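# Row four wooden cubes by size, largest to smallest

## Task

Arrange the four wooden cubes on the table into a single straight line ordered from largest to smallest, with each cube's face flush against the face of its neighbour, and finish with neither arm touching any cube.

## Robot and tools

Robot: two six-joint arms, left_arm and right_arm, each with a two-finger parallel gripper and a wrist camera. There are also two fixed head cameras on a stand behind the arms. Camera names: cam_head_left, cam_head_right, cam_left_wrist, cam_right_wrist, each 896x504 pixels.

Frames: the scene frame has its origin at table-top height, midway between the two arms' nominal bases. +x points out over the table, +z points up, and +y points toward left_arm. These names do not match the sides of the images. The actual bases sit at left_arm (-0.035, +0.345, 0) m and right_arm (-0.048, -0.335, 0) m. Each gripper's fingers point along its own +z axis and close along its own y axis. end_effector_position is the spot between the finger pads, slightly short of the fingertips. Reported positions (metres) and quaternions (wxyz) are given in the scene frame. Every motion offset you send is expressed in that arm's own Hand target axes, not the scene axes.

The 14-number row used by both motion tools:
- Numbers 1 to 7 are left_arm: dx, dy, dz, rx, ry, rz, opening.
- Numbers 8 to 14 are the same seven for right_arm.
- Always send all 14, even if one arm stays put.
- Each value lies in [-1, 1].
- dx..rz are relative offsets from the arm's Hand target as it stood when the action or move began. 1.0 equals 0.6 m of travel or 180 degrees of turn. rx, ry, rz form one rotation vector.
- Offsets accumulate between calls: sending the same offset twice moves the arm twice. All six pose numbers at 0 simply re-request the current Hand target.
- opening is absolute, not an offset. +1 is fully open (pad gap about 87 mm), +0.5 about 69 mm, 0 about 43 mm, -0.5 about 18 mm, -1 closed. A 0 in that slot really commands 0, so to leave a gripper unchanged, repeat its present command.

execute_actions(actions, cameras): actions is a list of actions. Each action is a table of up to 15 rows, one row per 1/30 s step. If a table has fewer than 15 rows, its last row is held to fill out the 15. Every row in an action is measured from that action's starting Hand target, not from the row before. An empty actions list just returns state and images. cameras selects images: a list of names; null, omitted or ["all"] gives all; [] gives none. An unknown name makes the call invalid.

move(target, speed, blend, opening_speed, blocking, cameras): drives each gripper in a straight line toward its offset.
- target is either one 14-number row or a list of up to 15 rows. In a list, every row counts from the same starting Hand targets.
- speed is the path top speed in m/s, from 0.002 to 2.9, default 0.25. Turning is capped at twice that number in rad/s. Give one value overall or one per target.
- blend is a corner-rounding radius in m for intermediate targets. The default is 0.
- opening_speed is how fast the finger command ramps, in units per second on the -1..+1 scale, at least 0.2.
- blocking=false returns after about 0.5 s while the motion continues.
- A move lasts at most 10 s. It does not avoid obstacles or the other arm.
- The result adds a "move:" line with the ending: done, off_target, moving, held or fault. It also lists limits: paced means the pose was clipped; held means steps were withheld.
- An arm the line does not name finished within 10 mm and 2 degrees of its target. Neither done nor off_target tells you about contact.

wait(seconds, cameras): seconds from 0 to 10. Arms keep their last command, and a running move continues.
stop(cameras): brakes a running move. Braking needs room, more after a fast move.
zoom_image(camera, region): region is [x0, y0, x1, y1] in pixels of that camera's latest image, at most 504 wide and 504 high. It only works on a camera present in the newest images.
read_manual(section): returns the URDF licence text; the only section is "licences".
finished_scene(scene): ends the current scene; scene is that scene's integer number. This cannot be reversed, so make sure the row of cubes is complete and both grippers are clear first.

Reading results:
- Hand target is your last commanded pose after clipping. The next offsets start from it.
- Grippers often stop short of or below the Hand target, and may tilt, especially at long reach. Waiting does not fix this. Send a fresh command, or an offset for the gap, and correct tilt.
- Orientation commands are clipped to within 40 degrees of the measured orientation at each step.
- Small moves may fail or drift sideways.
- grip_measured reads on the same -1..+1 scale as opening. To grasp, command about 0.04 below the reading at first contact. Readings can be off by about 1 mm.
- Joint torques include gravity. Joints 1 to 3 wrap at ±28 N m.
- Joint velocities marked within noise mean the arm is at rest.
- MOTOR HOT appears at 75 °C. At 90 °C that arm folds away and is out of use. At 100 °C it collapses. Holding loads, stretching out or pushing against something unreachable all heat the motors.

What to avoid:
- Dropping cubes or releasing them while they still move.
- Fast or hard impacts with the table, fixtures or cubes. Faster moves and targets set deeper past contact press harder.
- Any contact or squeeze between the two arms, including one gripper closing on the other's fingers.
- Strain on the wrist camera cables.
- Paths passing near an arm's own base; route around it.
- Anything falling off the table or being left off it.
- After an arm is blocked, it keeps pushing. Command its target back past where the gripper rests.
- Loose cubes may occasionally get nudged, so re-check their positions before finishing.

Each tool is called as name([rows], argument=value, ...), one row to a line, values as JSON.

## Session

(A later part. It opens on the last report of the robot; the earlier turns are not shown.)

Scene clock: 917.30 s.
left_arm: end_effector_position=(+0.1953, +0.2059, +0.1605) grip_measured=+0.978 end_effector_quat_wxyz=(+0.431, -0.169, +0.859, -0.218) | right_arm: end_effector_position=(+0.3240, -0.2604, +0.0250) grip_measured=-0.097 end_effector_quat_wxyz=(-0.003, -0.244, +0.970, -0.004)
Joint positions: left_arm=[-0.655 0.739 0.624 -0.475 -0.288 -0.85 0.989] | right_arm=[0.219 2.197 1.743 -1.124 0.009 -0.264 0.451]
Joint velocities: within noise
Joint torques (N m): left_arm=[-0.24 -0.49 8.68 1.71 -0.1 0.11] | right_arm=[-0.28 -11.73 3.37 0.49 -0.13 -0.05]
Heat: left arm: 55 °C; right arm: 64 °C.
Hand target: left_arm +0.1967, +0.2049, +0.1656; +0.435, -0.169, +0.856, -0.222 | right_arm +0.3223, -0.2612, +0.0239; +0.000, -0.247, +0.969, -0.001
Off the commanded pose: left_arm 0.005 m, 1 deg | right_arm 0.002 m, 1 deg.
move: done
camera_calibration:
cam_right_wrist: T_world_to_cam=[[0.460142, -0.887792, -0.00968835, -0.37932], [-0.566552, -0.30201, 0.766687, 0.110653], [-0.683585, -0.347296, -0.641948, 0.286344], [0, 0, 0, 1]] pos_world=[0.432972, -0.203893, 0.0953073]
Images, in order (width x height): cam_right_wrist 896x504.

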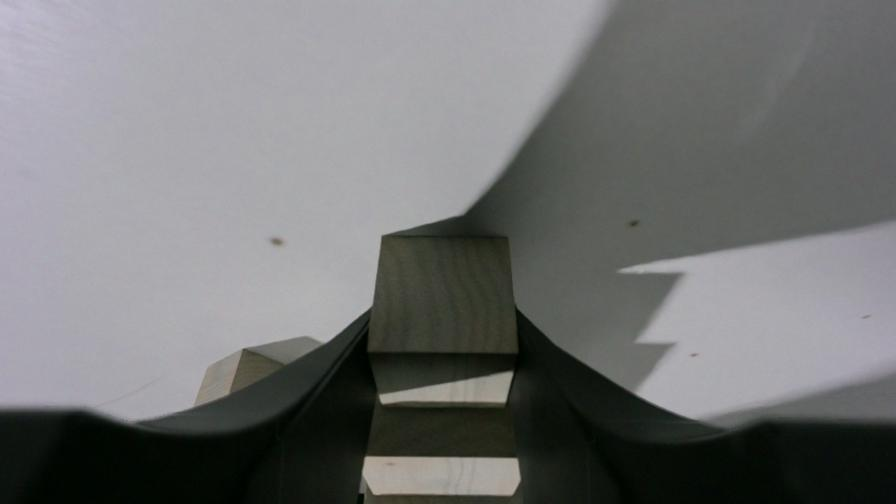

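execute_actions(actions=[], cameras=["cam_left_wrist", "cam_head_left"])

zoom_image(camera="cam_left_wrist", region=[680, 160, 860, 340])

zoom_image(camera="cam_head_left", region=[460, 170, 600, 280])

Scene clock: 939.27 s.
left_arm: end_effector_position=(+0.1953, +0.2059, +0.1605) grip_measured=+0.978 end_effector_quat_wxyz=(+0.431, -0.169, +0.859, -0.218) | right_arm: end_effector_position=(+0.3239, -0.2605, +0.0249) grip_measured=-0.097 end_effector_quat_wxyz=(-0.003, -0.244, +0.970, -0.004)
Joint positions: left_arm=[-0.655 0.739 0.624 -0.475 -0.288 -0.85 0.989] | right_arm=[0.219 2.197 1.743 -1.124 0.009 -0.264 0.451]
Joint velocities: within noise
Joint torques (N m): left_arm=[-0.2 -0.51 8.68 1.7 -0.09 0.1] | right_arm=[-0.32 -11.64 3.29 0.46 -0.12 -0.05]
Heat: left arm: 55 °C; right arm: 71 °C.
Hand target: left_arm +0.1967, +0.2049, +0.1656; +0.435, -0.169, +0.856, -0.222 | right_arm +0.3222, -0.2612, +0.0238; +0.000, -0.247, +0.969, -0.001
Tool commands: left_gripper/opening=+1.0 right_gripper/opening=-0.17
Off the commanded pose: left_arm 0.005 m, 1 deg | right_arm 0.002 m, 1 deg.
Images, in order (width x height): cam_head_left 896x504, cam_left_wrist 896x504.

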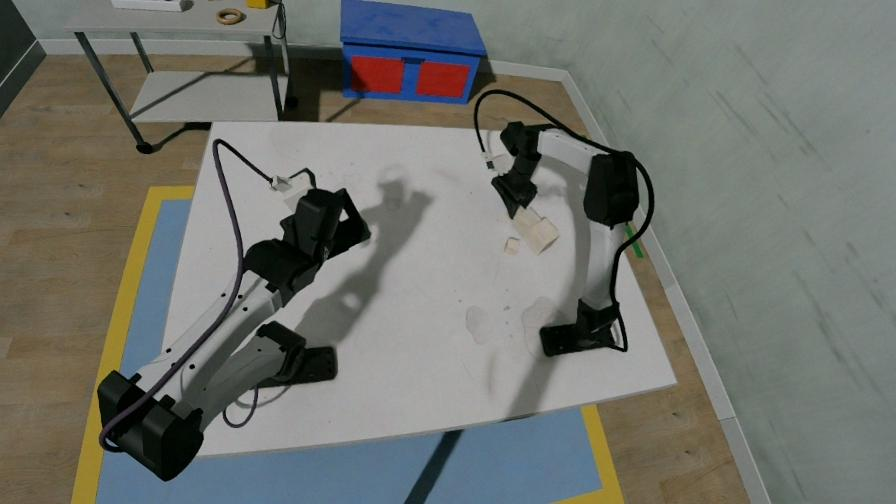

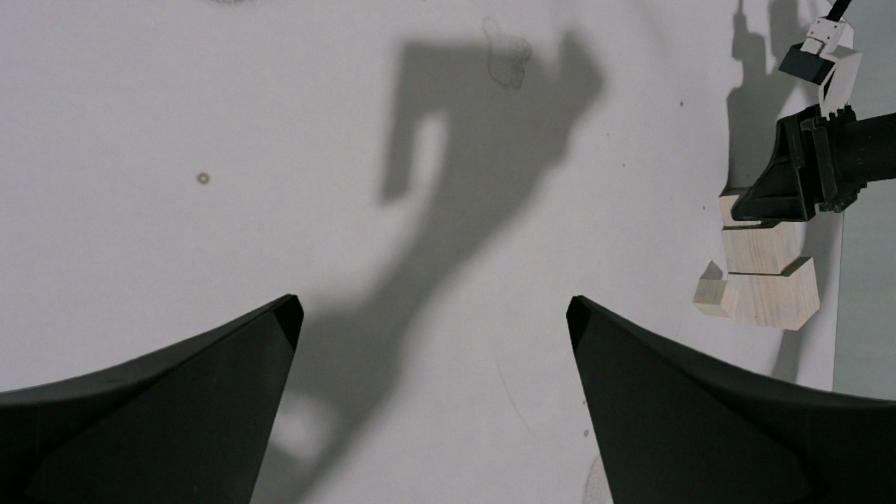

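Scaled by 2.800 from the camera's 896x504 image, which has a finer 1280x720 frame.

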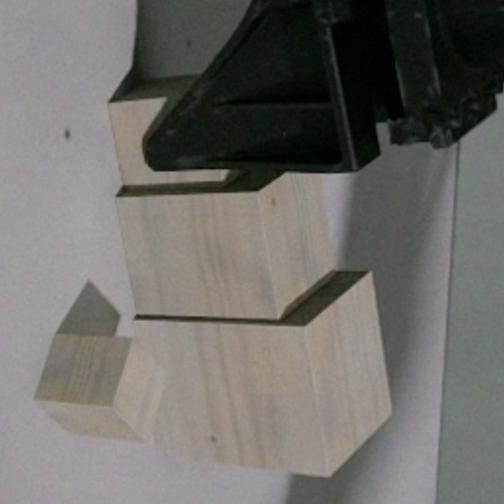

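Scaled by 3.600 from the camera's 896x504 image, which has a finer 1280x720 frame.

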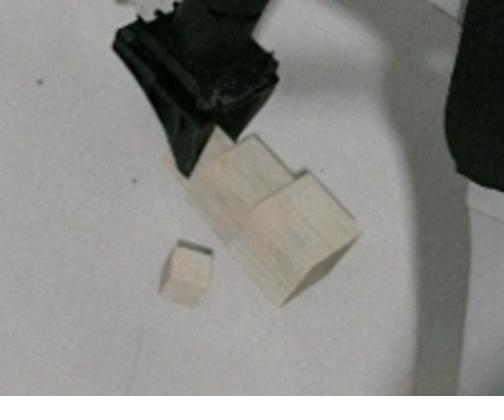

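move(target=[0,0,0,0,0,0,1, 0,0,0,0,0,0,0.2], opening_speed=0.3, cameras=[])

move([
  [0,0,0,0,0,0,1, 0,0,-0.175,0,0,0,0.2],
  [0,0,0,0,0,0,1, 0.239,0.0567,-0.175,0,0,-0.23,0.2],
  [0,0,0,0,0,0,1, 0.2025,0.0367,-0.175,0,0,-0.23,0.2],
], speed=[0.15,0.25,0.15], cameras=["cam_right_wrist","cam_left_wrist"])

zoom_image(camera="cam_left_wrist", region=[680, 160, 860, 340])

Scene clock: 950.60 s.
left_arm: end_effector_position=(+0.1953, +0.2059, +0.1605) grip_measured=+0.978 end_effector_quat_wxyz=(+0.431, -0.169, +0.859, -0.218) | right_arm: end_effector_position=(+0.3199, -0.2614, +0.0213) grip_measured=+0.200 end_effector_quat_wxyz=(-0.009, -0.244, +0.970, -0.004)
Joint positions: left_arm=[-0.655 0.739 0.624 -0.475 -0.288 -0.85 0.989] | right_arm=[0.219 2.197 1.726 -1.119 0.009 -0.264 0.6]
Joint velocities: within noise
Joint torques (N m): left_arm=[-0.21 -0.44 8.66 1.7 -0.1 0.11] | right_arm=[-0.29 -11.77 4.56 0.42 -0.11 -0.07]
Heat: left arm: 55 °C; right arm: 73 °C.
Hand target: left_arm +0.1967, +0.2049, +0.1656; +0.435, -0.169, +0.856, -0.222 | right_arm +0.3223, -0.2612, +0.0238; +0.000, -0.247, +0.969, -0.001
Off the commanded pose: left_arm 0.005 m, 1 deg | right_arm 0.003 m, 1 deg.
move: done
No camera images: "cameras" was empty.

Scene clock: 953.70 s.
left_arm: end_effector_position=(+0.1953, +0.2059, +0.1605) grip_measured=+0.978 end_effector_quat_wxyz=(+0.431, -0.169, +0.859, -0.218) | right_arm: end_effector_position=(+0.1953, -0.3022, +0.1247) grip_measured=+0.200 end_effector_quat_wxyz=(-0.015, -0.571, +0.821, +0.000)
Joint positions: left_arm=[-0.655 0.739 0.624 -0.475 -0.288 -0.85 0.989] | right_arm=[0.266 1.582 1.324 -1.342 0.009 -0.939 0.6]
Joint velocities: within noise
Joint torques (N m): left_arm=[-0.23 -0.54 8.73 1.7 -0.08 0.11] | right_arm=[-0.47 -5.14 7.53 0.35 -0.18 -0.06]
Heat: left arm: 55 °C; right arm: 73 °C.
Hand target: left_arm +0.1967, +0.2049, +0.1656; +0.435, -0.169, +0.856, -0.222 | right_arm +0.2049, -0.2998, +0.1288; +0.000, -0.573, +0.819, -0.001
Off the commanded pose: left_arm 0.005 m, 1 deg | right_arm 0.011 m, 2 deg.
move: off_target (right_arm)
camera_calibration:
cam_right_wrist: T_world_to_cam=[[0.93145, -0.362231, -0.0344917, -0.286327], [-0.203084, -0.596175, 0.776745, -0.212524], [-0.301924, -0.716494, -0.62887, 0.0600948], [0, 0, 0, 1]] pos_world=[0.241684, -0.187361, 0.192993]
Images, in order (width x height): cam_left_wrist 896x504, cam_right_wrist 896x504.

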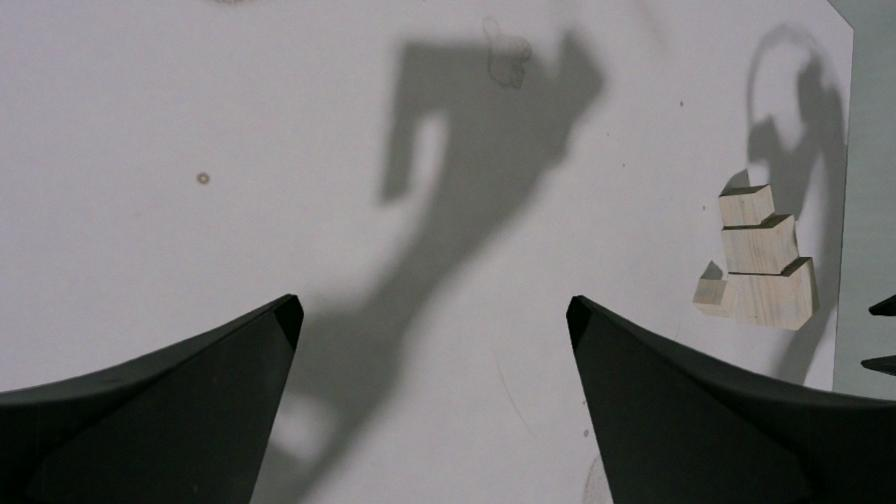

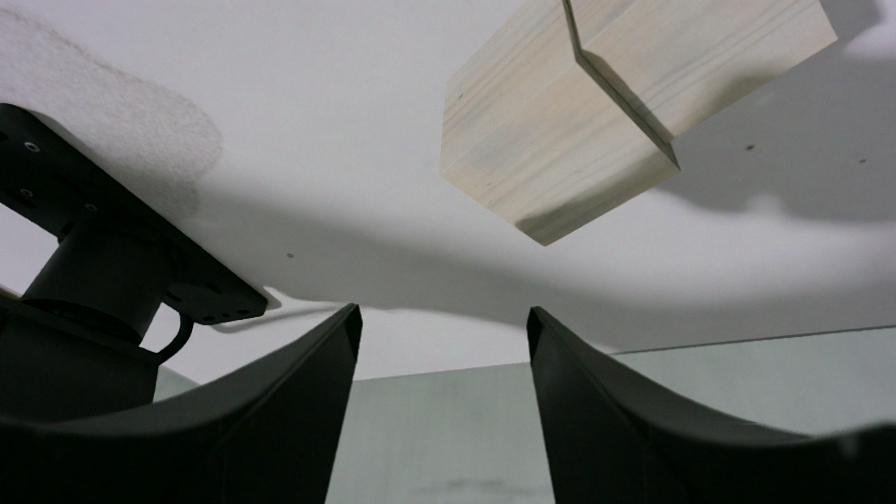

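Scaled by 2.800 from the camera's 896x504 image, which has a finer 1280x720 frame.

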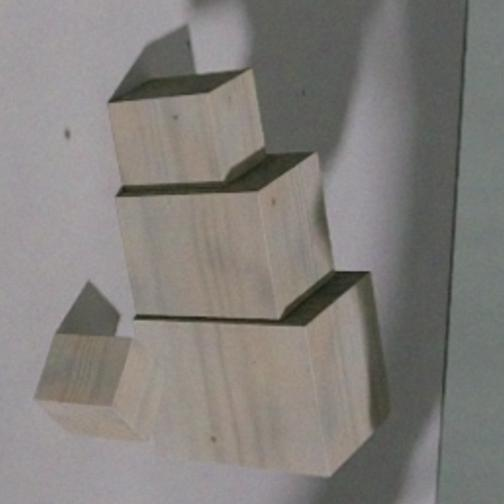

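move(target=[0,0,0,0,0,0,1, -0.144,0.0212,0.015,0,0,0,0.2], speed=0.2, cameras=["cam_right_wrist"])

zoom_image(camera="cam_right_wrist", region=[240, 40, 660, 400])

Scene clock: 964.37 s.
left_arm: end_effector_position=(+0.1953, +0.2059, +0.1605) grip_measured=+0.978 end_effector_quat_wxyz=(+0.431, -0.169, +0.859, -0.218) | right_arm: end_effector_position=(+0.2163, -0.2202, +0.1165) grip_measured=+0.200 end_effector_quat_wxyz=(-0.012, -0.577, +0.817, -0.003)
Joint positions: left_arm=[-0.655 0.739 0.624 -0.475 -0.288 -0.85 0.989] | right_arm=[0.499 1.769 1.5 -1.325 0.009 -0.72 0.6]
Joint velocities: within noise
Joint torques (N m): left_arm=[-0.2 -0.46 8.69 1.7 -0.1 0.1] | right_arm=[0.2 -6.68 7.47 0.34 -0.13 0.12]
Heat: left arm: 55 °C; right arm: 68 °C.
Hand target: left_arm +0.1967, +0.2049, +0.1656; +0.435, -0.169, +0.856, -0.222 | right_arm +0.2226, -0.2142, +0.1197; +0.000, -0.573, +0.819, -0.001
Off the commanded pose: left_arm 0.005 m, 1 deg | right_arm 0.009 m, 1 deg.
move: done
camera_calibration:
cam_right_wrist: T_world_to_cam=[[0.936624, -0.349423, -0.0252618, -0.275856], [-0.201757, -0.596946, 0.776498, -0.15343], [-0.286406, -0.722191, -0.629613, 0.115511], [0, 0, 0, 1]] pos_world=[0.260501, -0.104559, 0.184897]
Images, in order (width x height): cam_right_wrist 896x504.

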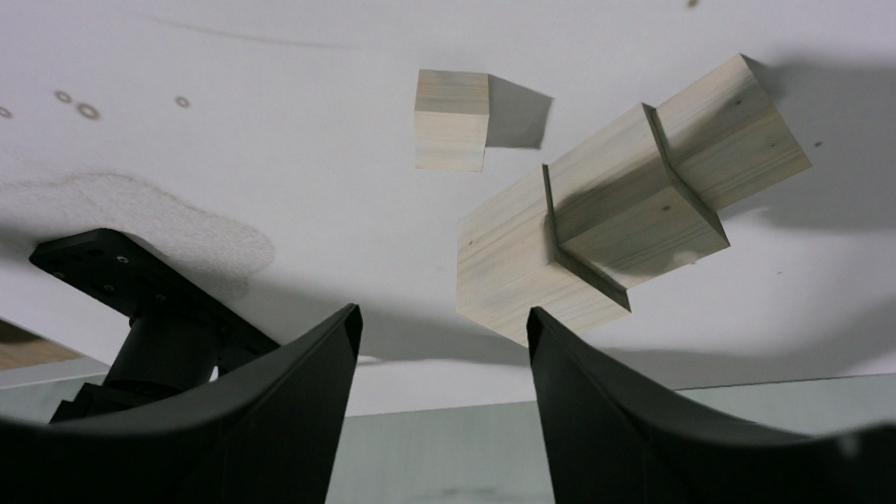

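Scaled by 1.200 from the camera's 896x504 image, which has a finer 1280x720 frame.

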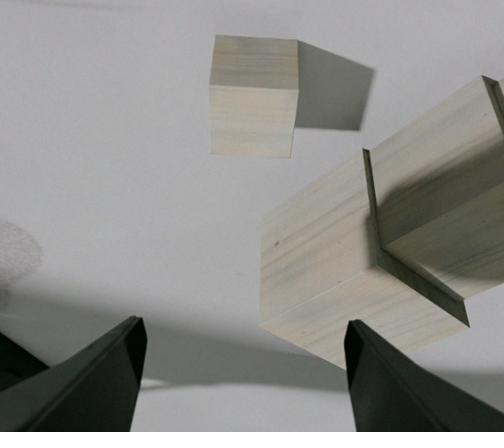

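move(target=[0,0,0,0,0,0,1, -0.003,-0.0013,0.172,0,0,0.0194,0.2], speed=0.12, cameras=["cam_right_wrist"])

zoom_image(camera="cam_right_wrist", region=[280, 154, 620, 454])

Scene clock: 993.47 s.
left_arm: end_effector_position=(+0.1953, +0.2059, +0.1605) grip_measured=+0.978 end_effector_quat_wxyz=(+0.431, -0.169, +0.859, -0.218) | right_arm: end_effector_position=(+0.2233, -0.2142, +0.0206) grip_measured=+0.200 end_effector_quat_wxyz=(-0.002, -0.553, +0.833, -0.004)
Joint positions: left_arm=[-0.655 0.739 0.624 -0.475 -0.288 -0.85 0.989] | right_arm=[0.499 1.865 1.233 -0.943 0.009 -0.663 0.6]
Joint velocities: within noise
Joint torques (N m): left_arm=[-0.25 -0.5 8.65 1.7 -0.1 0.09] | right_arm=[-0.24 -7.23 4.55 0.49 -0.14 0.12]
Heat: left arm: 56 °C; right arm: 65 °C.
Hand target: left_arm +0.1967, +0.2049, +0.1656; +0.435, -0.169, +0.856, -0.222 | right_arm +0.2241, -0.2129, +0.0165; +0.000, -0.548, +0.836, -0.001
Off the commanded pose: left_arm 0.005 m, 1 deg | right_arm 0.004 m, 1 deg.
move: done
camera_calibration:
cam_right_wrist: T_world_to_cam=[[0.915623, -0.401853, -0.0121895, -0.289548], [-0.249256, -0.591198, 0.767044, -0.0619745], [-0.315445, -0.699285, -0.641479, 0.0731094], [0, 0, 0, 1]] pos_world=[0.272732, -0.101871, 0.0909059]
Images, in order (width x height): cam_right_wrist 896x504.

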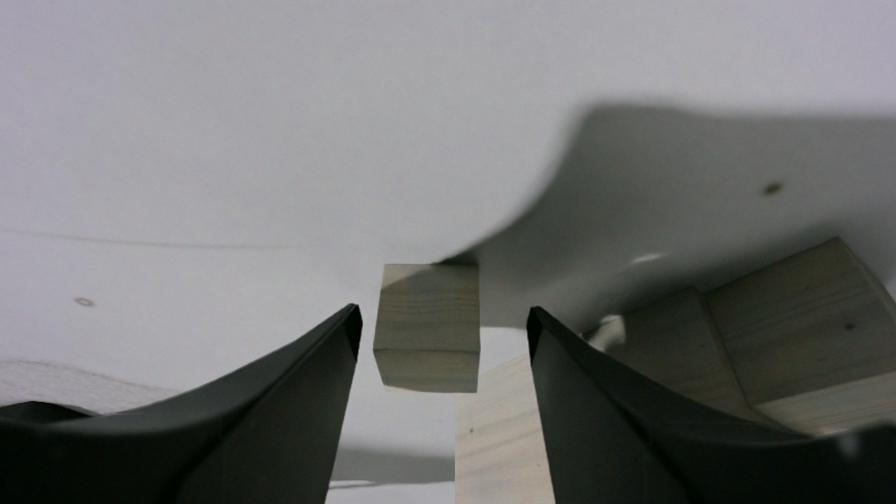

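Scaled by 1.482 from the camera's 896x504 image, which has a finer 1280x720 frame.

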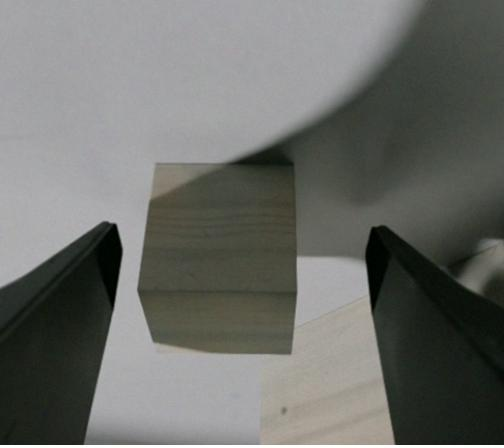

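move(target=[0,0,0,0,0,0,1, 0,0,0,0,0,0,-0.36], opening_speed=0.3, cameras=["cam_right_wrist"])

zoom_image(camera="cam_right_wrist", region=[280, 154, 620, 454])

Scene clock: 1006.17 s.
left_arm: end_effector_position=(+0.1953, +0.2059, +0.1605) grip_measured=+0.978 end_effector_quat_wxyz=(+0.431, -0.169, +0.859, -0.218) | right_arm: end_effector_position=(+0.2234, -0.2141, +0.0206) grip_measured=-0.253 end_effector_quat_wxyz=(-0.002, -0.553, +0.833, -0.004)
Joint positions: left_arm=[-0.655 0.739 0.624 -0.475 -0.288 -0.85 0.989] | right_arm=[0.499 1.865 1.233 -0.942 0.009 -0.663 0.374]
Joint velocities: within noise
Joint torques (N m): left_arm=[-0.2 -0.47 8.64 1.7 -0.1 0.1] | right_arm=[-0.23 -7.27 4.48 0.48 -0.16 0.11]
Heat: left arm: 56 °C; right arm: 64 °C.
Hand target: left_arm +0.1967, +0.2049, +0.1656; +0.435, -0.169, +0.856, -0.222 | right_arm +0.2240, -0.2129, +0.0165; +0.000, -0.548, +0.836, -0.001
Off the commanded pose: left_arm 0.005 m, 1 deg | right_arm 0.004 m, 1 deg.
move: done
camera_calibration:
cam_right_wrist: T_world_to_cam=[[0.915454, -0.402253, -0.011706, -0.289731], [-0.250015, -0.5913, 0.766718, -0.0616392], [-0.315336, -0.698969, -0.641877, 0.0732818], [0, 0, 0, 1]] pos_world=[0.272933, -0.10177, 0.0909062]
Images, in order (width x height): cam_right_wrist 896x504.

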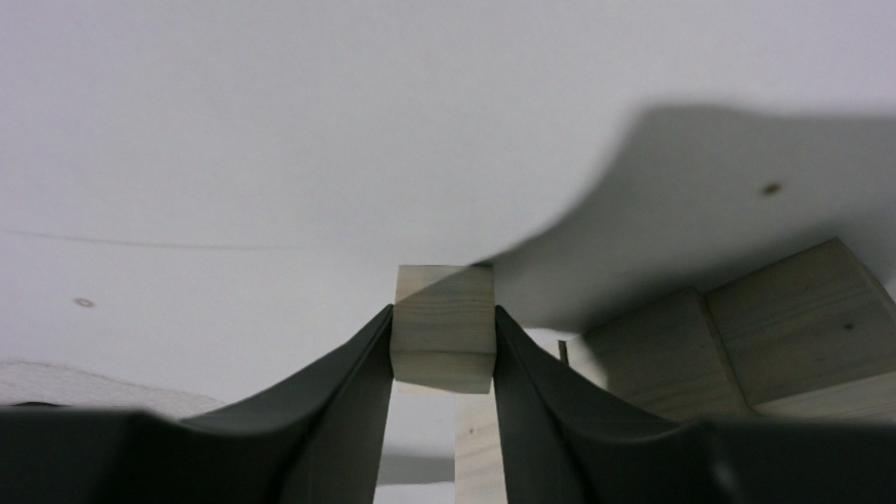

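Scaled by 1.482 from the camera's 896x504 image, which has a finer 1280x720 frame.

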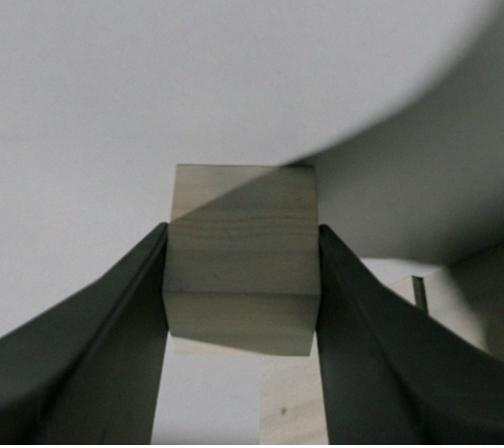

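move([
  [0,0,0,0,0,0,1, 0,0,-0.1725,0,0,0,-0.36],
  [0,0,0,0,0,0,1, -0.1043,-0.2140,-0.1725,0,0,0.2106,-0.36],
  [0,0,0,0,0,0,1, -0.0787,-0.2470,-0.1725,0,0,0.2106,-0.36],
  [0,0,0,0,0,0,1, -0.0787,-0.2470,-0.0017,0,0,0.2106,-0.36],
], speed=[0.2,0.2,0.12,0.12], blend=[0.01,0,0,0], cameras=["cam_right_wrist","cam_left_wrist"])

zoom_image(camera="cam_right_wrist", region=[280, 204, 620, 504])

Scene clock: 1039.03 s.
left_arm: end_effector_position=(+0.1953, +0.2059, +0.1605) grip_measured=+0.978 end_effector_quat_wxyz=(+0.431, -0.169, +0.859, -0.218) | right_arm: end_effector_position=(+0.3648, -0.2345, +0.0223) grip_measured=-0.253 end_effector_quat_wxyz=(-0.034, -0.242, +0.970, -0.005)
Joint positions: left_arm=[-0.655 0.739 0.624 -0.475 -0.288 -0.85 0.989] | right_arm=[0.253 2.492 2.233 -1.379 0.009 -0.224 0.374]
Joint velocities: within noise
Joint torques (N m): left_arm=[-0.23 -0.46 8.72 1.69 -0.09 0.1] | right_arm=[0.25 -13.35 3.56 0.92 -0.14 -0.07]
Heat: left arm: 56 °C; right arm: 64 °C.
Hand target: left_arm +0.1967, +0.2049, +0.1656; +0.435, -0.169, +0.856, -0.222 | right_arm +0.3788, -0.2288, +0.0176; +0.000, -0.247, +0.969, -0.001
Off the commanded pose: left_arm 0.005 m, 1 deg | right_arm 0.016 m, 4 deg.
move: off_target (right_arm)
camera_calibration:
cam_right_wrist: T_world_to_cam=[[0.454431, -0.890515, -0.0217973, -0.373345], [-0.521731, -0.285914, 0.803772, 0.130239], [-0.722004, -0.353887, -0.594538, 0.332891], [0, 0, 0, 1]] pos_world=[0.477958, -0.177426, 0.0850955]
Images, in order (width x height): cam_left_wrist 896x504, cam_right_wrist 896x504.

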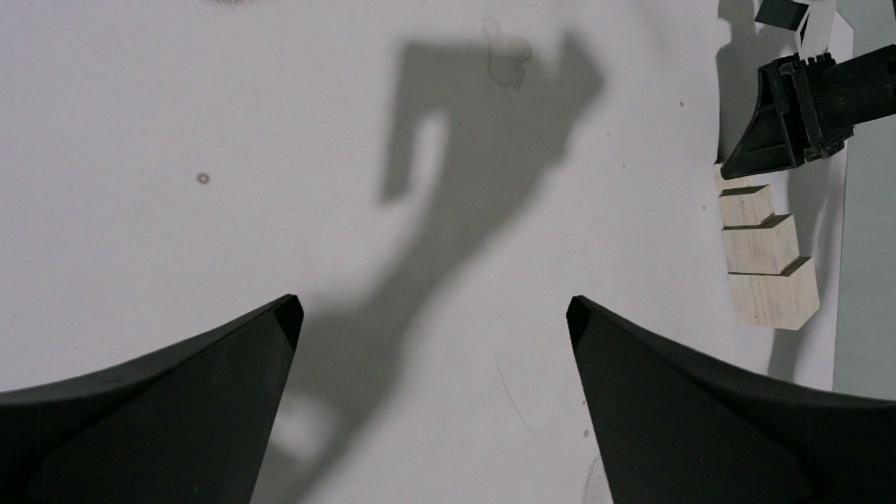

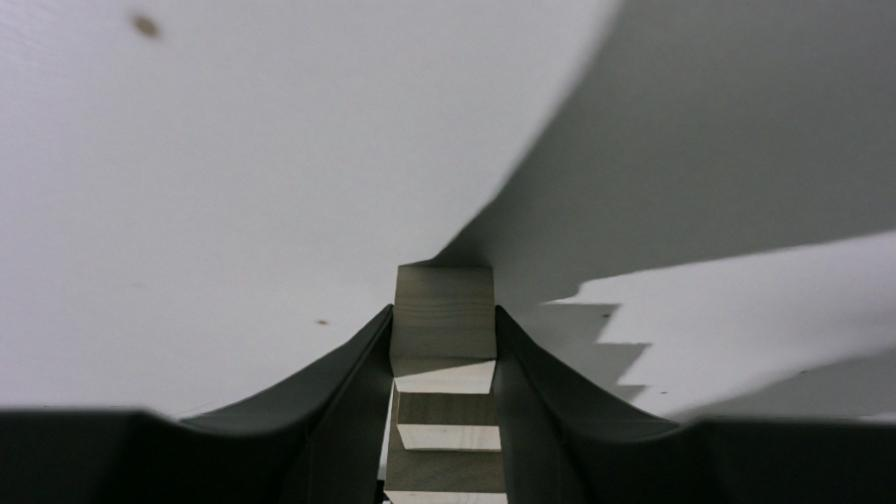

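Scaled by 1.482 from the camera's 896x504 image, which has a finer 1280x720 frame.

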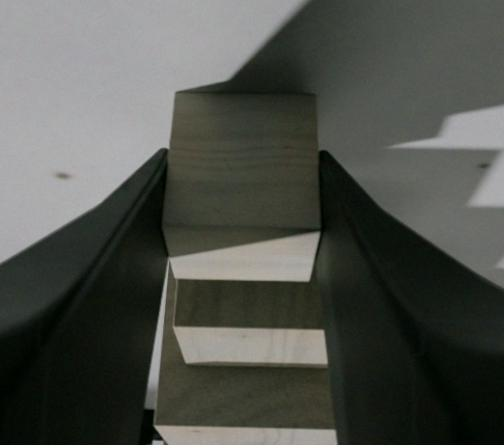

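move(target=[0,0,0,0,0,0,1, 0.0383,-0.0083,0,0,0,0,-0.36], speed=0.06, cameras=["cam_right_wrist"])

zoom_image(camera="cam_right_wrist", region=[280, 204, 620, 504])

Scene clock: 1057.50 s.
left_arm: end_effector_position=(+0.1953, +0.2059, +0.1605) grip_measured=+0.978 end_effector_quat_wxyz=(+0.431, -0.169, +0.859, -0.218) | right_arm: end_effector_position=(+0.3558, -0.2414, +0.0225) grip_measured=-0.253 end_effector_quat_wxyz=(-0.012, -0.245, +0.969, -0.004)
Joint positions: left_arm=[-0.655 0.739 0.624 -0.475 -0.288 -0.85 0.989] | right_arm=[0.244 2.375 2.033 -1.253 0.007 -0.241 0.374]
Joint velocities: within noise
Joint torques (N m): left_arm=[-0.21 -0.47 8.69 1.7 -0.09 0.11] | right_arm=[-0.95 -12.45 3.29 0.67 -0.11 -0.14]
Heat: left arm: 56 °C; right arm: 74 °C.
Hand target: left_arm +0.1967, +0.2049, +0.1656; +0.435, -0.169, +0.856, -0.222 | right_arm +0.3609, -0.2441, +0.0177; +0.000, -0.247, +0.969, -0.001
Off the commanded pose: left_arm 0.005 m, 1 deg | right_arm 0.008 m, 1 deg.
move: done
camera_calibration:
cam_right_wrist: T_world_to_cam=[[0.461596, -0.88696, -0.0151747, -0.377297], [-0.551907, -0.300535, 0.777867, 0.131175], [-0.694498, -0.350686, -0.628245, 0.315743], [0, 0, 0, 1]] pos_world=[0.465839, -0.184498, 0.0906021]
Images, in order (width x height): cam_right_wrist 896x504.

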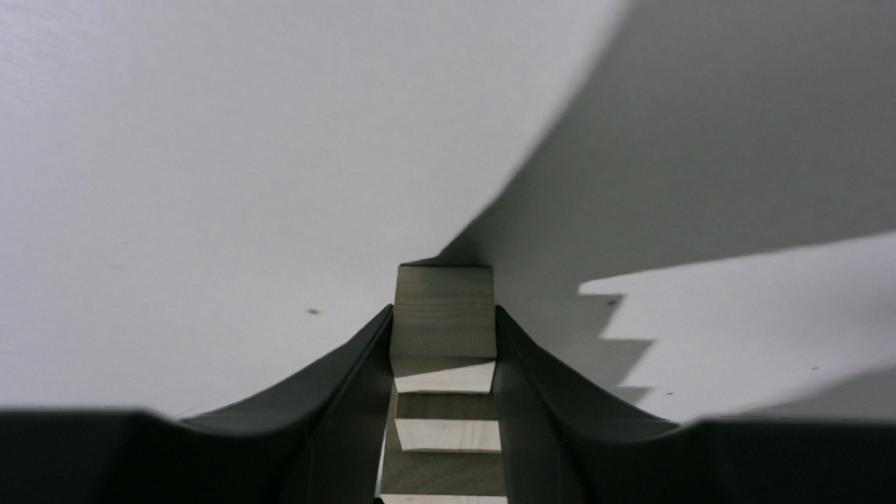

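Scaled by 1.482 from the camera's 896x504 image, which has a finer 1280x720 frame.

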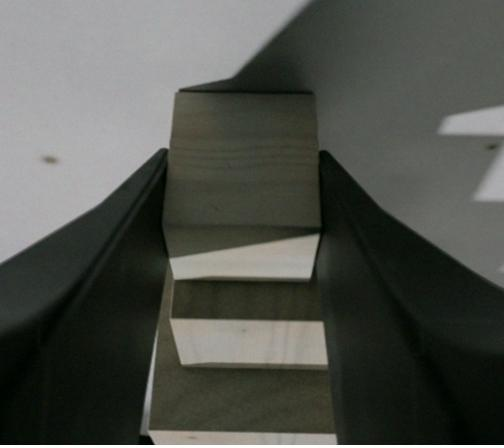

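move(target=[0,0,0,0,0,0,1, 0.0283,-0.0055,0,0,0,0,-0.36], speed=0.06, cameras=["cam_right_wrist","cam_left_wrist"])

zoom_image(camera="cam_right_wrist", region=[280, 204, 620, 504])

zoom_image(camera="cam_left_wrist", region=[680, 120, 860, 300])

Scene clock: 1083.97 s.
left_arm: end_effector_position=(+0.1953, +0.2059, +0.1605) grip_measured=+0.978 end_effector_quat_wxyz=(+0.431, -0.169, +0.859, -0.218) | right_arm: end_effector_position=(+0.3460, -0.2514, +0.0225) grip_measured=-0.253 end_effector_quat_wxyz=(-0.005, -0.245, +0.970, -0.003)
Joint positions: left_arm=[-0.655 0.739 0.624 -0.475 -0.288 -0.85 0.989] | right_arm=[0.227 2.303 1.91 -1.188 0.005 -0.257 0.374]
Joint velocities: within noise
Joint torques (N m): left_arm=[-0.21 -0.46 8.64 1.71 -0.1 0.11] | right_arm=[-0.92 -11.89 3.14 0.61 -0.09 -0.12]
Heat: left arm: 56 °C; right arm: 81 °C. Fold the right arm in close to its base, or ease its load, before you think long.
Hand target: left_arm +0.1967, +0.2049, +0.1656; +0.435, -0.169, +0.856, -0.222 | right_arm +0.3475, -0.2552, +0.0177; +0.000, -0.247, +0.969, -0.001
Off the commanded pose: left_arm 0.005 m, 1 deg | right_arm 0.006 m, 1 deg.
MOTOR HOT: joint 2 (shoulder) of the right arm reports 81 °C; the controller's stop level is 90 °C. To cool a motor, set the load down, stop pushing, or move to a pose that needs little force.
move: done
camera_calibration:
cam_right_wrist: T_world_to_cam=[[0.460713, -0.887438, -0.014034, -0.38149], [-0.562346, -0.304101, 0.768954, 0.125741], [-0.686667, -0.346375, -0.639151, 0.304071], [0, 0, 0, 1]] pos_world=[0.455263, -0.194988, 0.0923045]
Images, in order (width x height): cam_left_wrist 896x504, cam_right_wrist 896x504.

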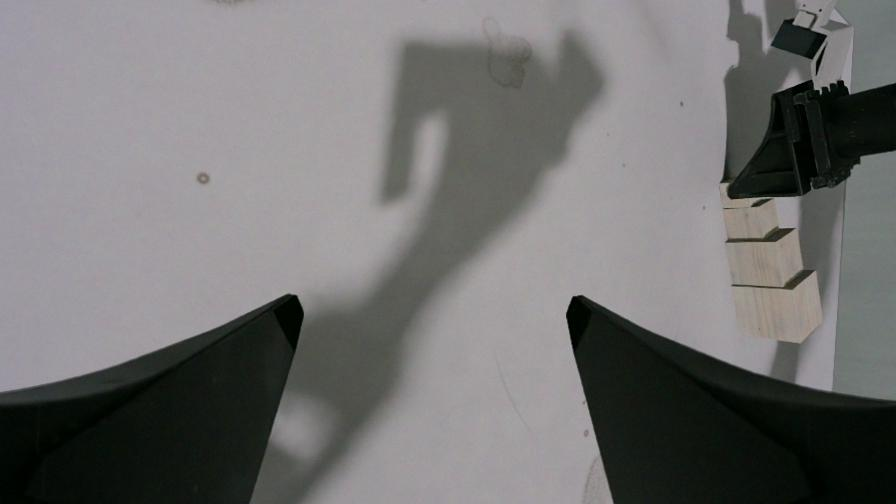

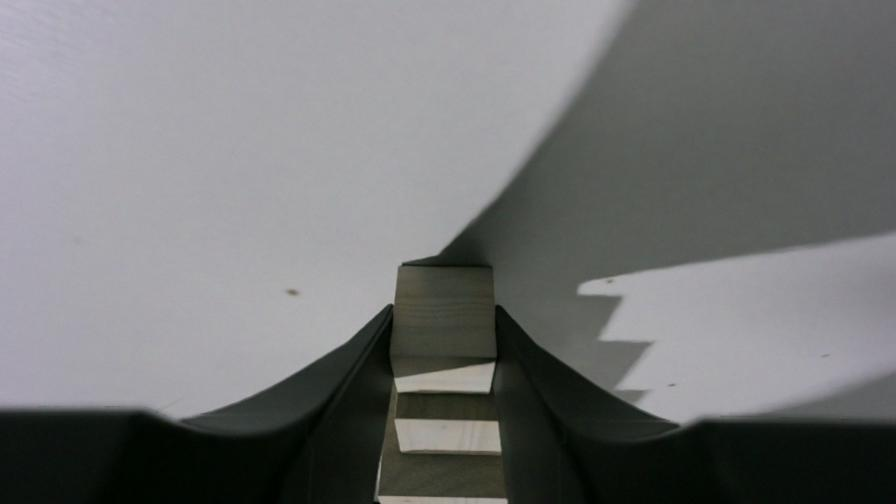

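Scaled by 1.482 from the camera's 896x504 image, which has a finer 1280x720 frame.

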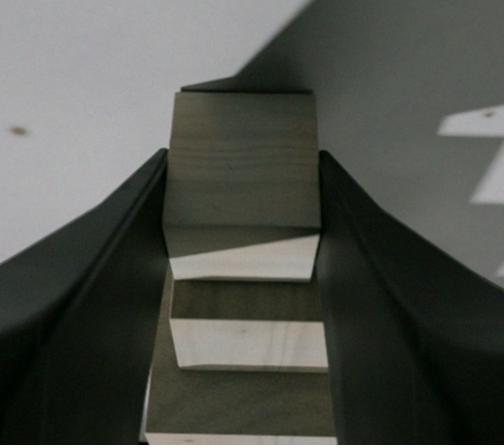

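Scaled by 2.800 from the camera's 896x504 image, which has a finer 1280x720 frame.

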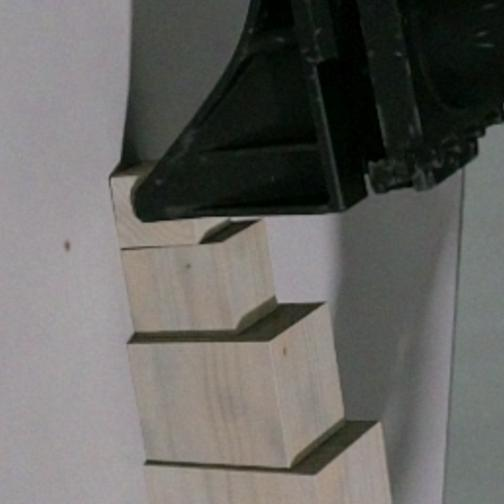

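move(target=[0,0,0,0,0,0,1, 0,0,0,0,0,0,-0.05], opening_speed=0.5, cameras=[])

move([
  [0,0,0,0,0,0,1, 0,0,-0.16,0,0,0,-0.05],
  [0,0,0,0,0,0,1, 0.293,0.02,-0.18,0,0,0,-0.05],
  [0,0,0,0,0,0,1, 0.26,0.01,-0.18,0,0,0,-0.05],
], speed=[0.2,0.25,0.15], cameras=["cam_head_left","cam_head_right","cam_left_wrist"])

zoom_image(camera="cam_left_wrist", region=[680, 160, 860, 360])

zoom_image(camera="cam_head_left", region=[470, 180, 590, 290])

zoom_image(camera="cam_head_right", region=[490, 160, 620, 280])

Scene clock: 1097.57 s.
left_arm: end_effector_position=(+0.1953, +0.2059, +0.1605) grip_measured=+0.978 end_effector_quat_wxyz=(+0.431, -0.169, +0.859, -0.218) | right_arm: end_effector_position=(+0.3445, -0.2540, +0.0178) grip_measured=-0.050 end_effector_quat_wxyz=(-0.008, -0.245, +0.969, -0.003)
Joint positions: left_arm=[-0.655 0.739 0.624 -0.475 -0.288 -0.85 0.989] | right_arm=[0.222 2.303 1.891 -1.174 0.005 -0.263 0.475]
Joint velocities: within noise
Joint torques (N m): left_arm=[-0.25 -0.49 8.68 1.7 -0.09 0.1] | right_arm=[-0.42 -11.86 4.56 0.46 -0.08 -0.03]
Heat: left arm: 56 °C; right arm: 81 °C. Fold the right arm in close to its base, or ease its load, before you think long.
Hand target: left_arm +0.1967, +0.2049, +0.1656; +0.435, -0.169, +0.856, -0.222 | right_arm +0.3477, -0.2552, +0.0177; +0.000, -0.247, +0.969, -0.001
Off the commanded pose: left_arm 0.005 m, 1 deg | right_arm 0.003 m, 1 deg.
MOTOR HOT: still on. Joint 2 (shoulder) of the right arm reports 81 °C.
move: done
No camera images: "cameras" was empty.

Scene clock: 1099.47 s.
left_arm: end_effector_position=(+0.1953, +0.2059, +0.1605) grip_measured=+0.978 end_effector_quat_wxyz=(+0.431, -0.169, +0.859, -0.218) | right_arm: end_effector_position=(+0.1966, -0.3260, +0.1223) grip_measured=-0.050 end_effector_quat_wxyz=(-0.017, -0.242, +0.970, +0.000)
Joint positions: left_arm=[-0.655 0.739 0.624 -0.475 -0.288 -0.85 0.989] | right_arm=[0.093 1.643 1.378 -1.338 0.005 -0.385 0.475]
Joint velocities: within noise
Joint torques (N m): left_arm=[-0.21 -0.5 8.68 1.7 -0.1 0.1] | right_arm=[0.01 -5.67 7.46 0.39 -0.11 -0.1]
Heat: left arm: 56 °C; right arm: 81 °C. Fold the right arm in close to its base, or ease its load, before you think long.
Hand target: left_arm +0.1967, +0.2049, +0.1656; +0.435, -0.169, +0.856, -0.222 | right_arm +0.2077, -0.3244, +0.1256; +0.000, -0.247, +0.969, -0.001
Off the commanded pose: left_arm 0.005 m, 1 deg | right_arm 0.012 m, 2 deg.
MOTOR HOT: still on. Joint 2 (shoulder) of the right arm reports 81 °C.
move: off_target (right_arm)
Images, in order (width x height): cam_head_left 896x504, cam_head_right 896x504, cam_left_wrist 896x504.

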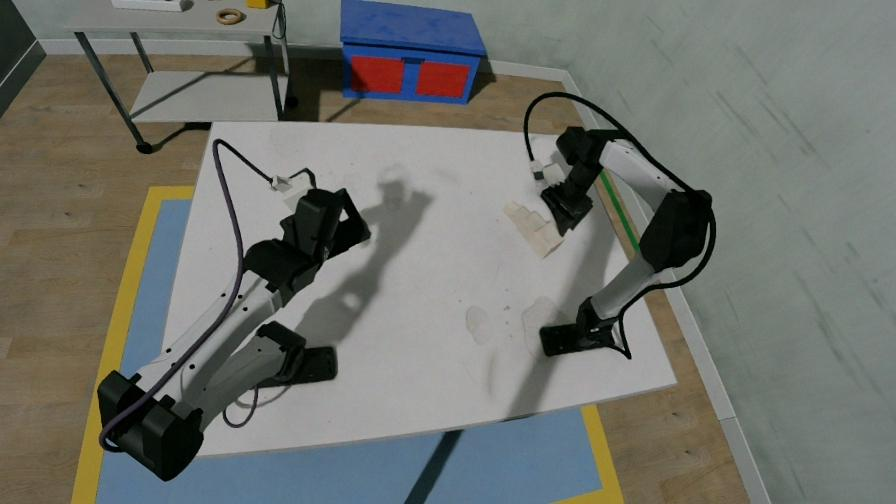

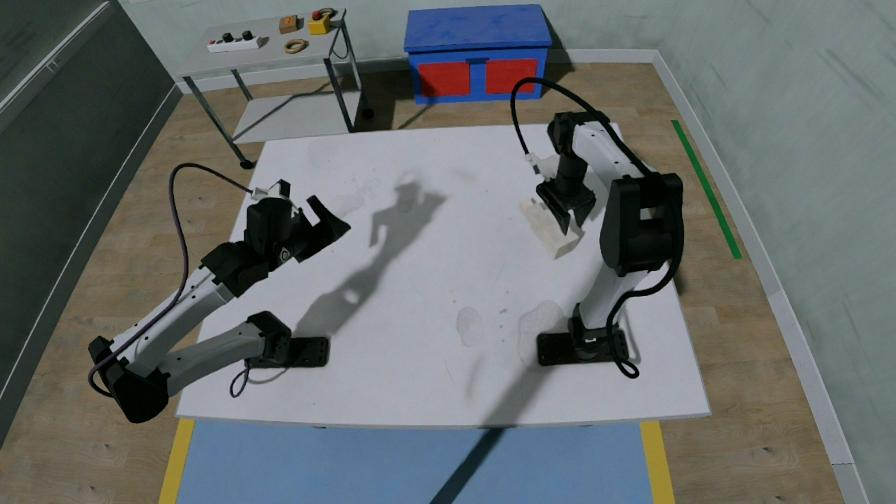

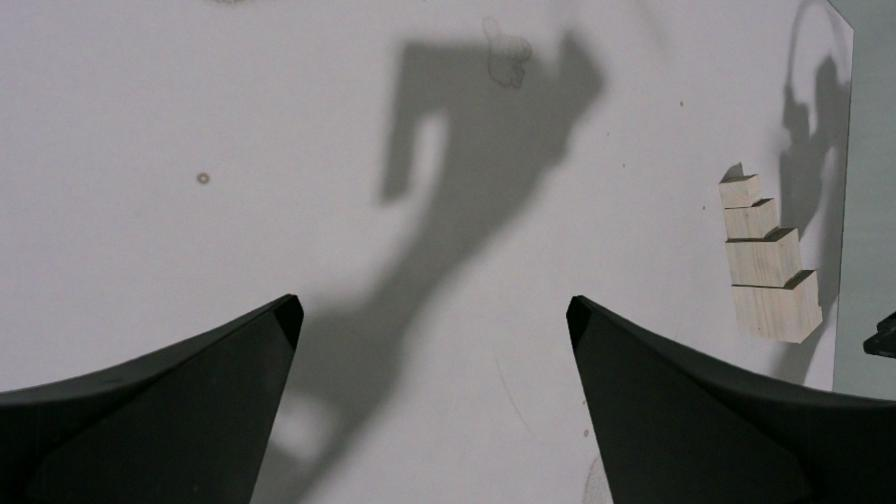

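Scaled by 2.520 from the camera's 896x504 image, which has a finer 1280x720 frame.

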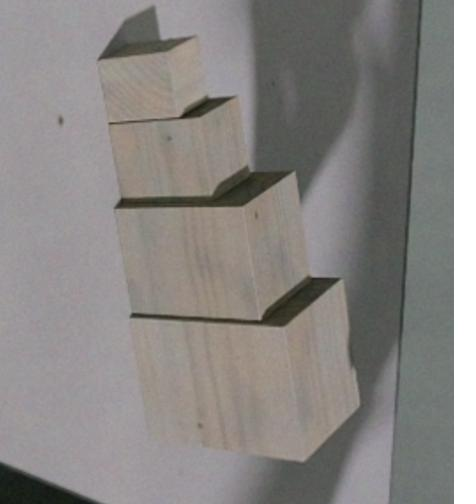

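Scaled by 4.200 from the camera's 896x504 image, which has a finer 1280x720 frame.

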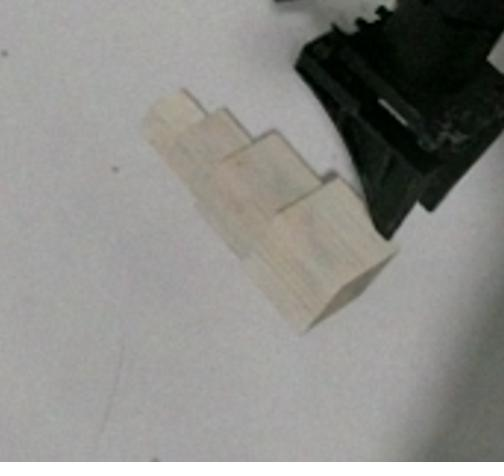

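Scaled by 3.877 from the camera's 896x504 image, which has a finer 1280x720 frame.

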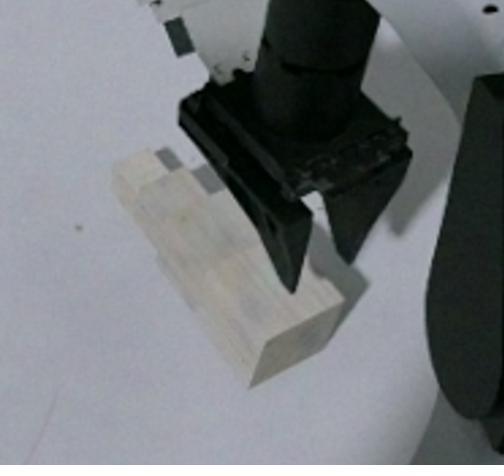

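zoom_image(camera="cam_left_wrist", region=[700, 160, 800, 260])

zoom_image(camera="cam_left_wrist", region=[720, 250, 830, 360])

Scaled by 5.040 from the camera's 896x504 image, which has a finer 1280x720 frame.

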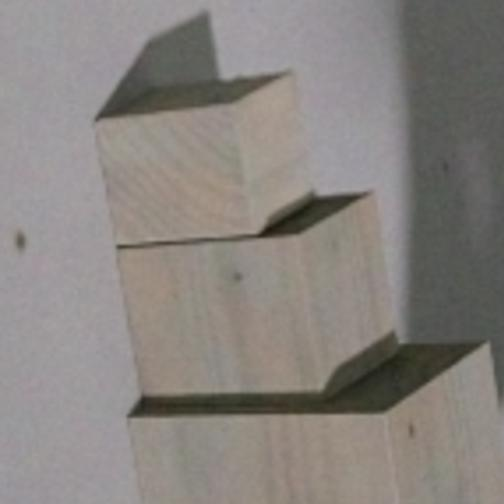

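Scaled by 4.582 from the camera's 896x504 image, which has a finer 1280x720 frame.

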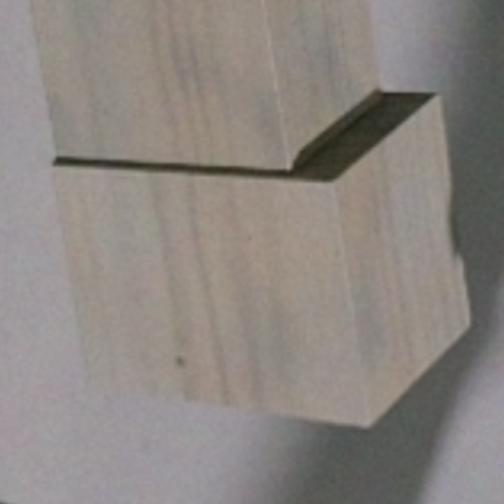

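move(target=[0,0,0,0,0,0,1, -0.0208,0.054,-0.2128,-0.0897,-0.287,0.195,-0.05], speed=0.2, cameras=["cam_right_wrist"])

zoom_image(camera="cam_right_wrist", region=[380, 20, 740, 320])

Scene clock: 1160.10 s.
left_arm: end_effector_position=(+0.1953, +0.2059, +0.1605) grip_measured=+0.978 end_effector_quat_wxyz=(+0.431, -0.169, +0.859, -0.218) | right_arm: end_effector_position=(+0.2010, -0.2911, +0.2499) grip_measured=-0.050 end_effector_quat_wxyz=(+0.371, +0.073, +0.897, +0.228)
Joint positions: left_arm=[-0.655 0.739 0.624 -0.475 -0.288 -0.85 0.989] | right_arm=[-0.206 0.997 1.175 -0.966 -0.505 0.18 0.475]
Joint velocities: within noise
Joint torques (N m): left_arm=[-0.23 -0.49 8.7 1.7 -0.09 0.1] | right_arm=[-0.39 -2.4 5.07 1.67 -0.42 0.07]
Heat: left arm: 56 °C; right arm: 62 °C.
Hand target: left_arm +0.1967, +0.2049, +0.1656; +0.435, -0.169, +0.856, -0.222 | right_arm +0.2030, -0.2898, +0.2532; +0.382, +0.072, +0.891, +0.234
Off the commanded pose: left_arm 0.005 m, 1 deg | right_arm 0.004 m, 2 deg.
MOTOR HOT: cleared for the motors of the right arm.
move: done
camera_calibration:
cam_right_wrist: T_world_to_cam=[[0.0384006, -0.874619, -0.483289, -0.140797], [-0.995096, -0.0775883, 0.0613462, 0.186918], [-0.091152, 0.478563, -0.873309, 0.515052], [0, 0, 0, 1]] pos_world=[0.238357, -0.355126, 0.370287]
Images, in order (width x height): cam_right_wrist 896x504.

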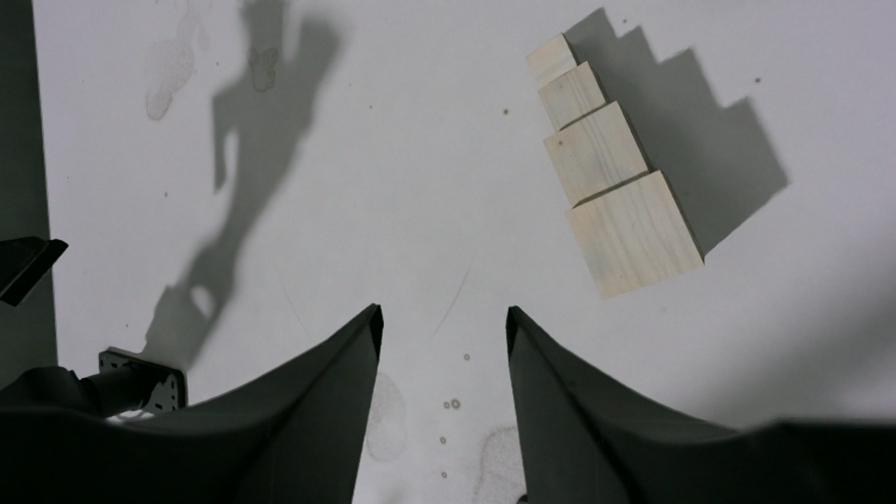

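Scaled by 1.400 from the camera's 896x504 image, which has a finer 1280x720 frame.

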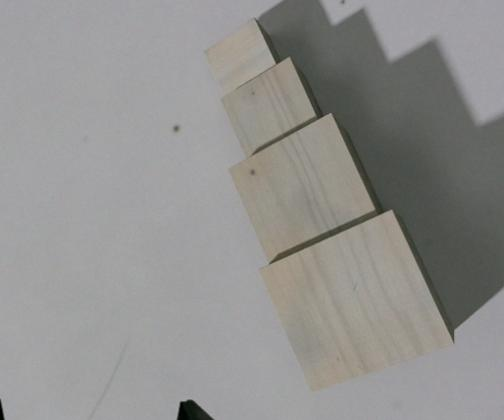

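zoom_image(camera="cam_right_wrist", region=[510, 20, 670, 180])

zoom_image(camera="cam_right_wrist", region=[530, 90, 730, 310])

Scaled by 3.150 from the camera's 896x504 image, which has a finer 1280x720 frame.

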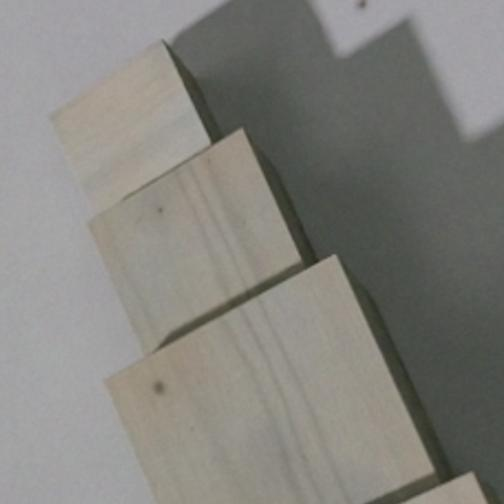

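Scaled by 2.291 from the camera's 896x504 image, which has a finer 1280x720 frame.

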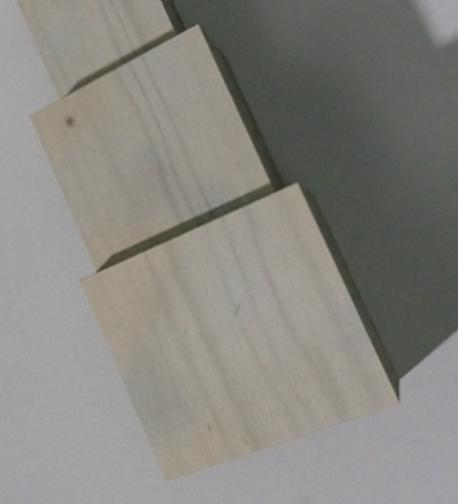

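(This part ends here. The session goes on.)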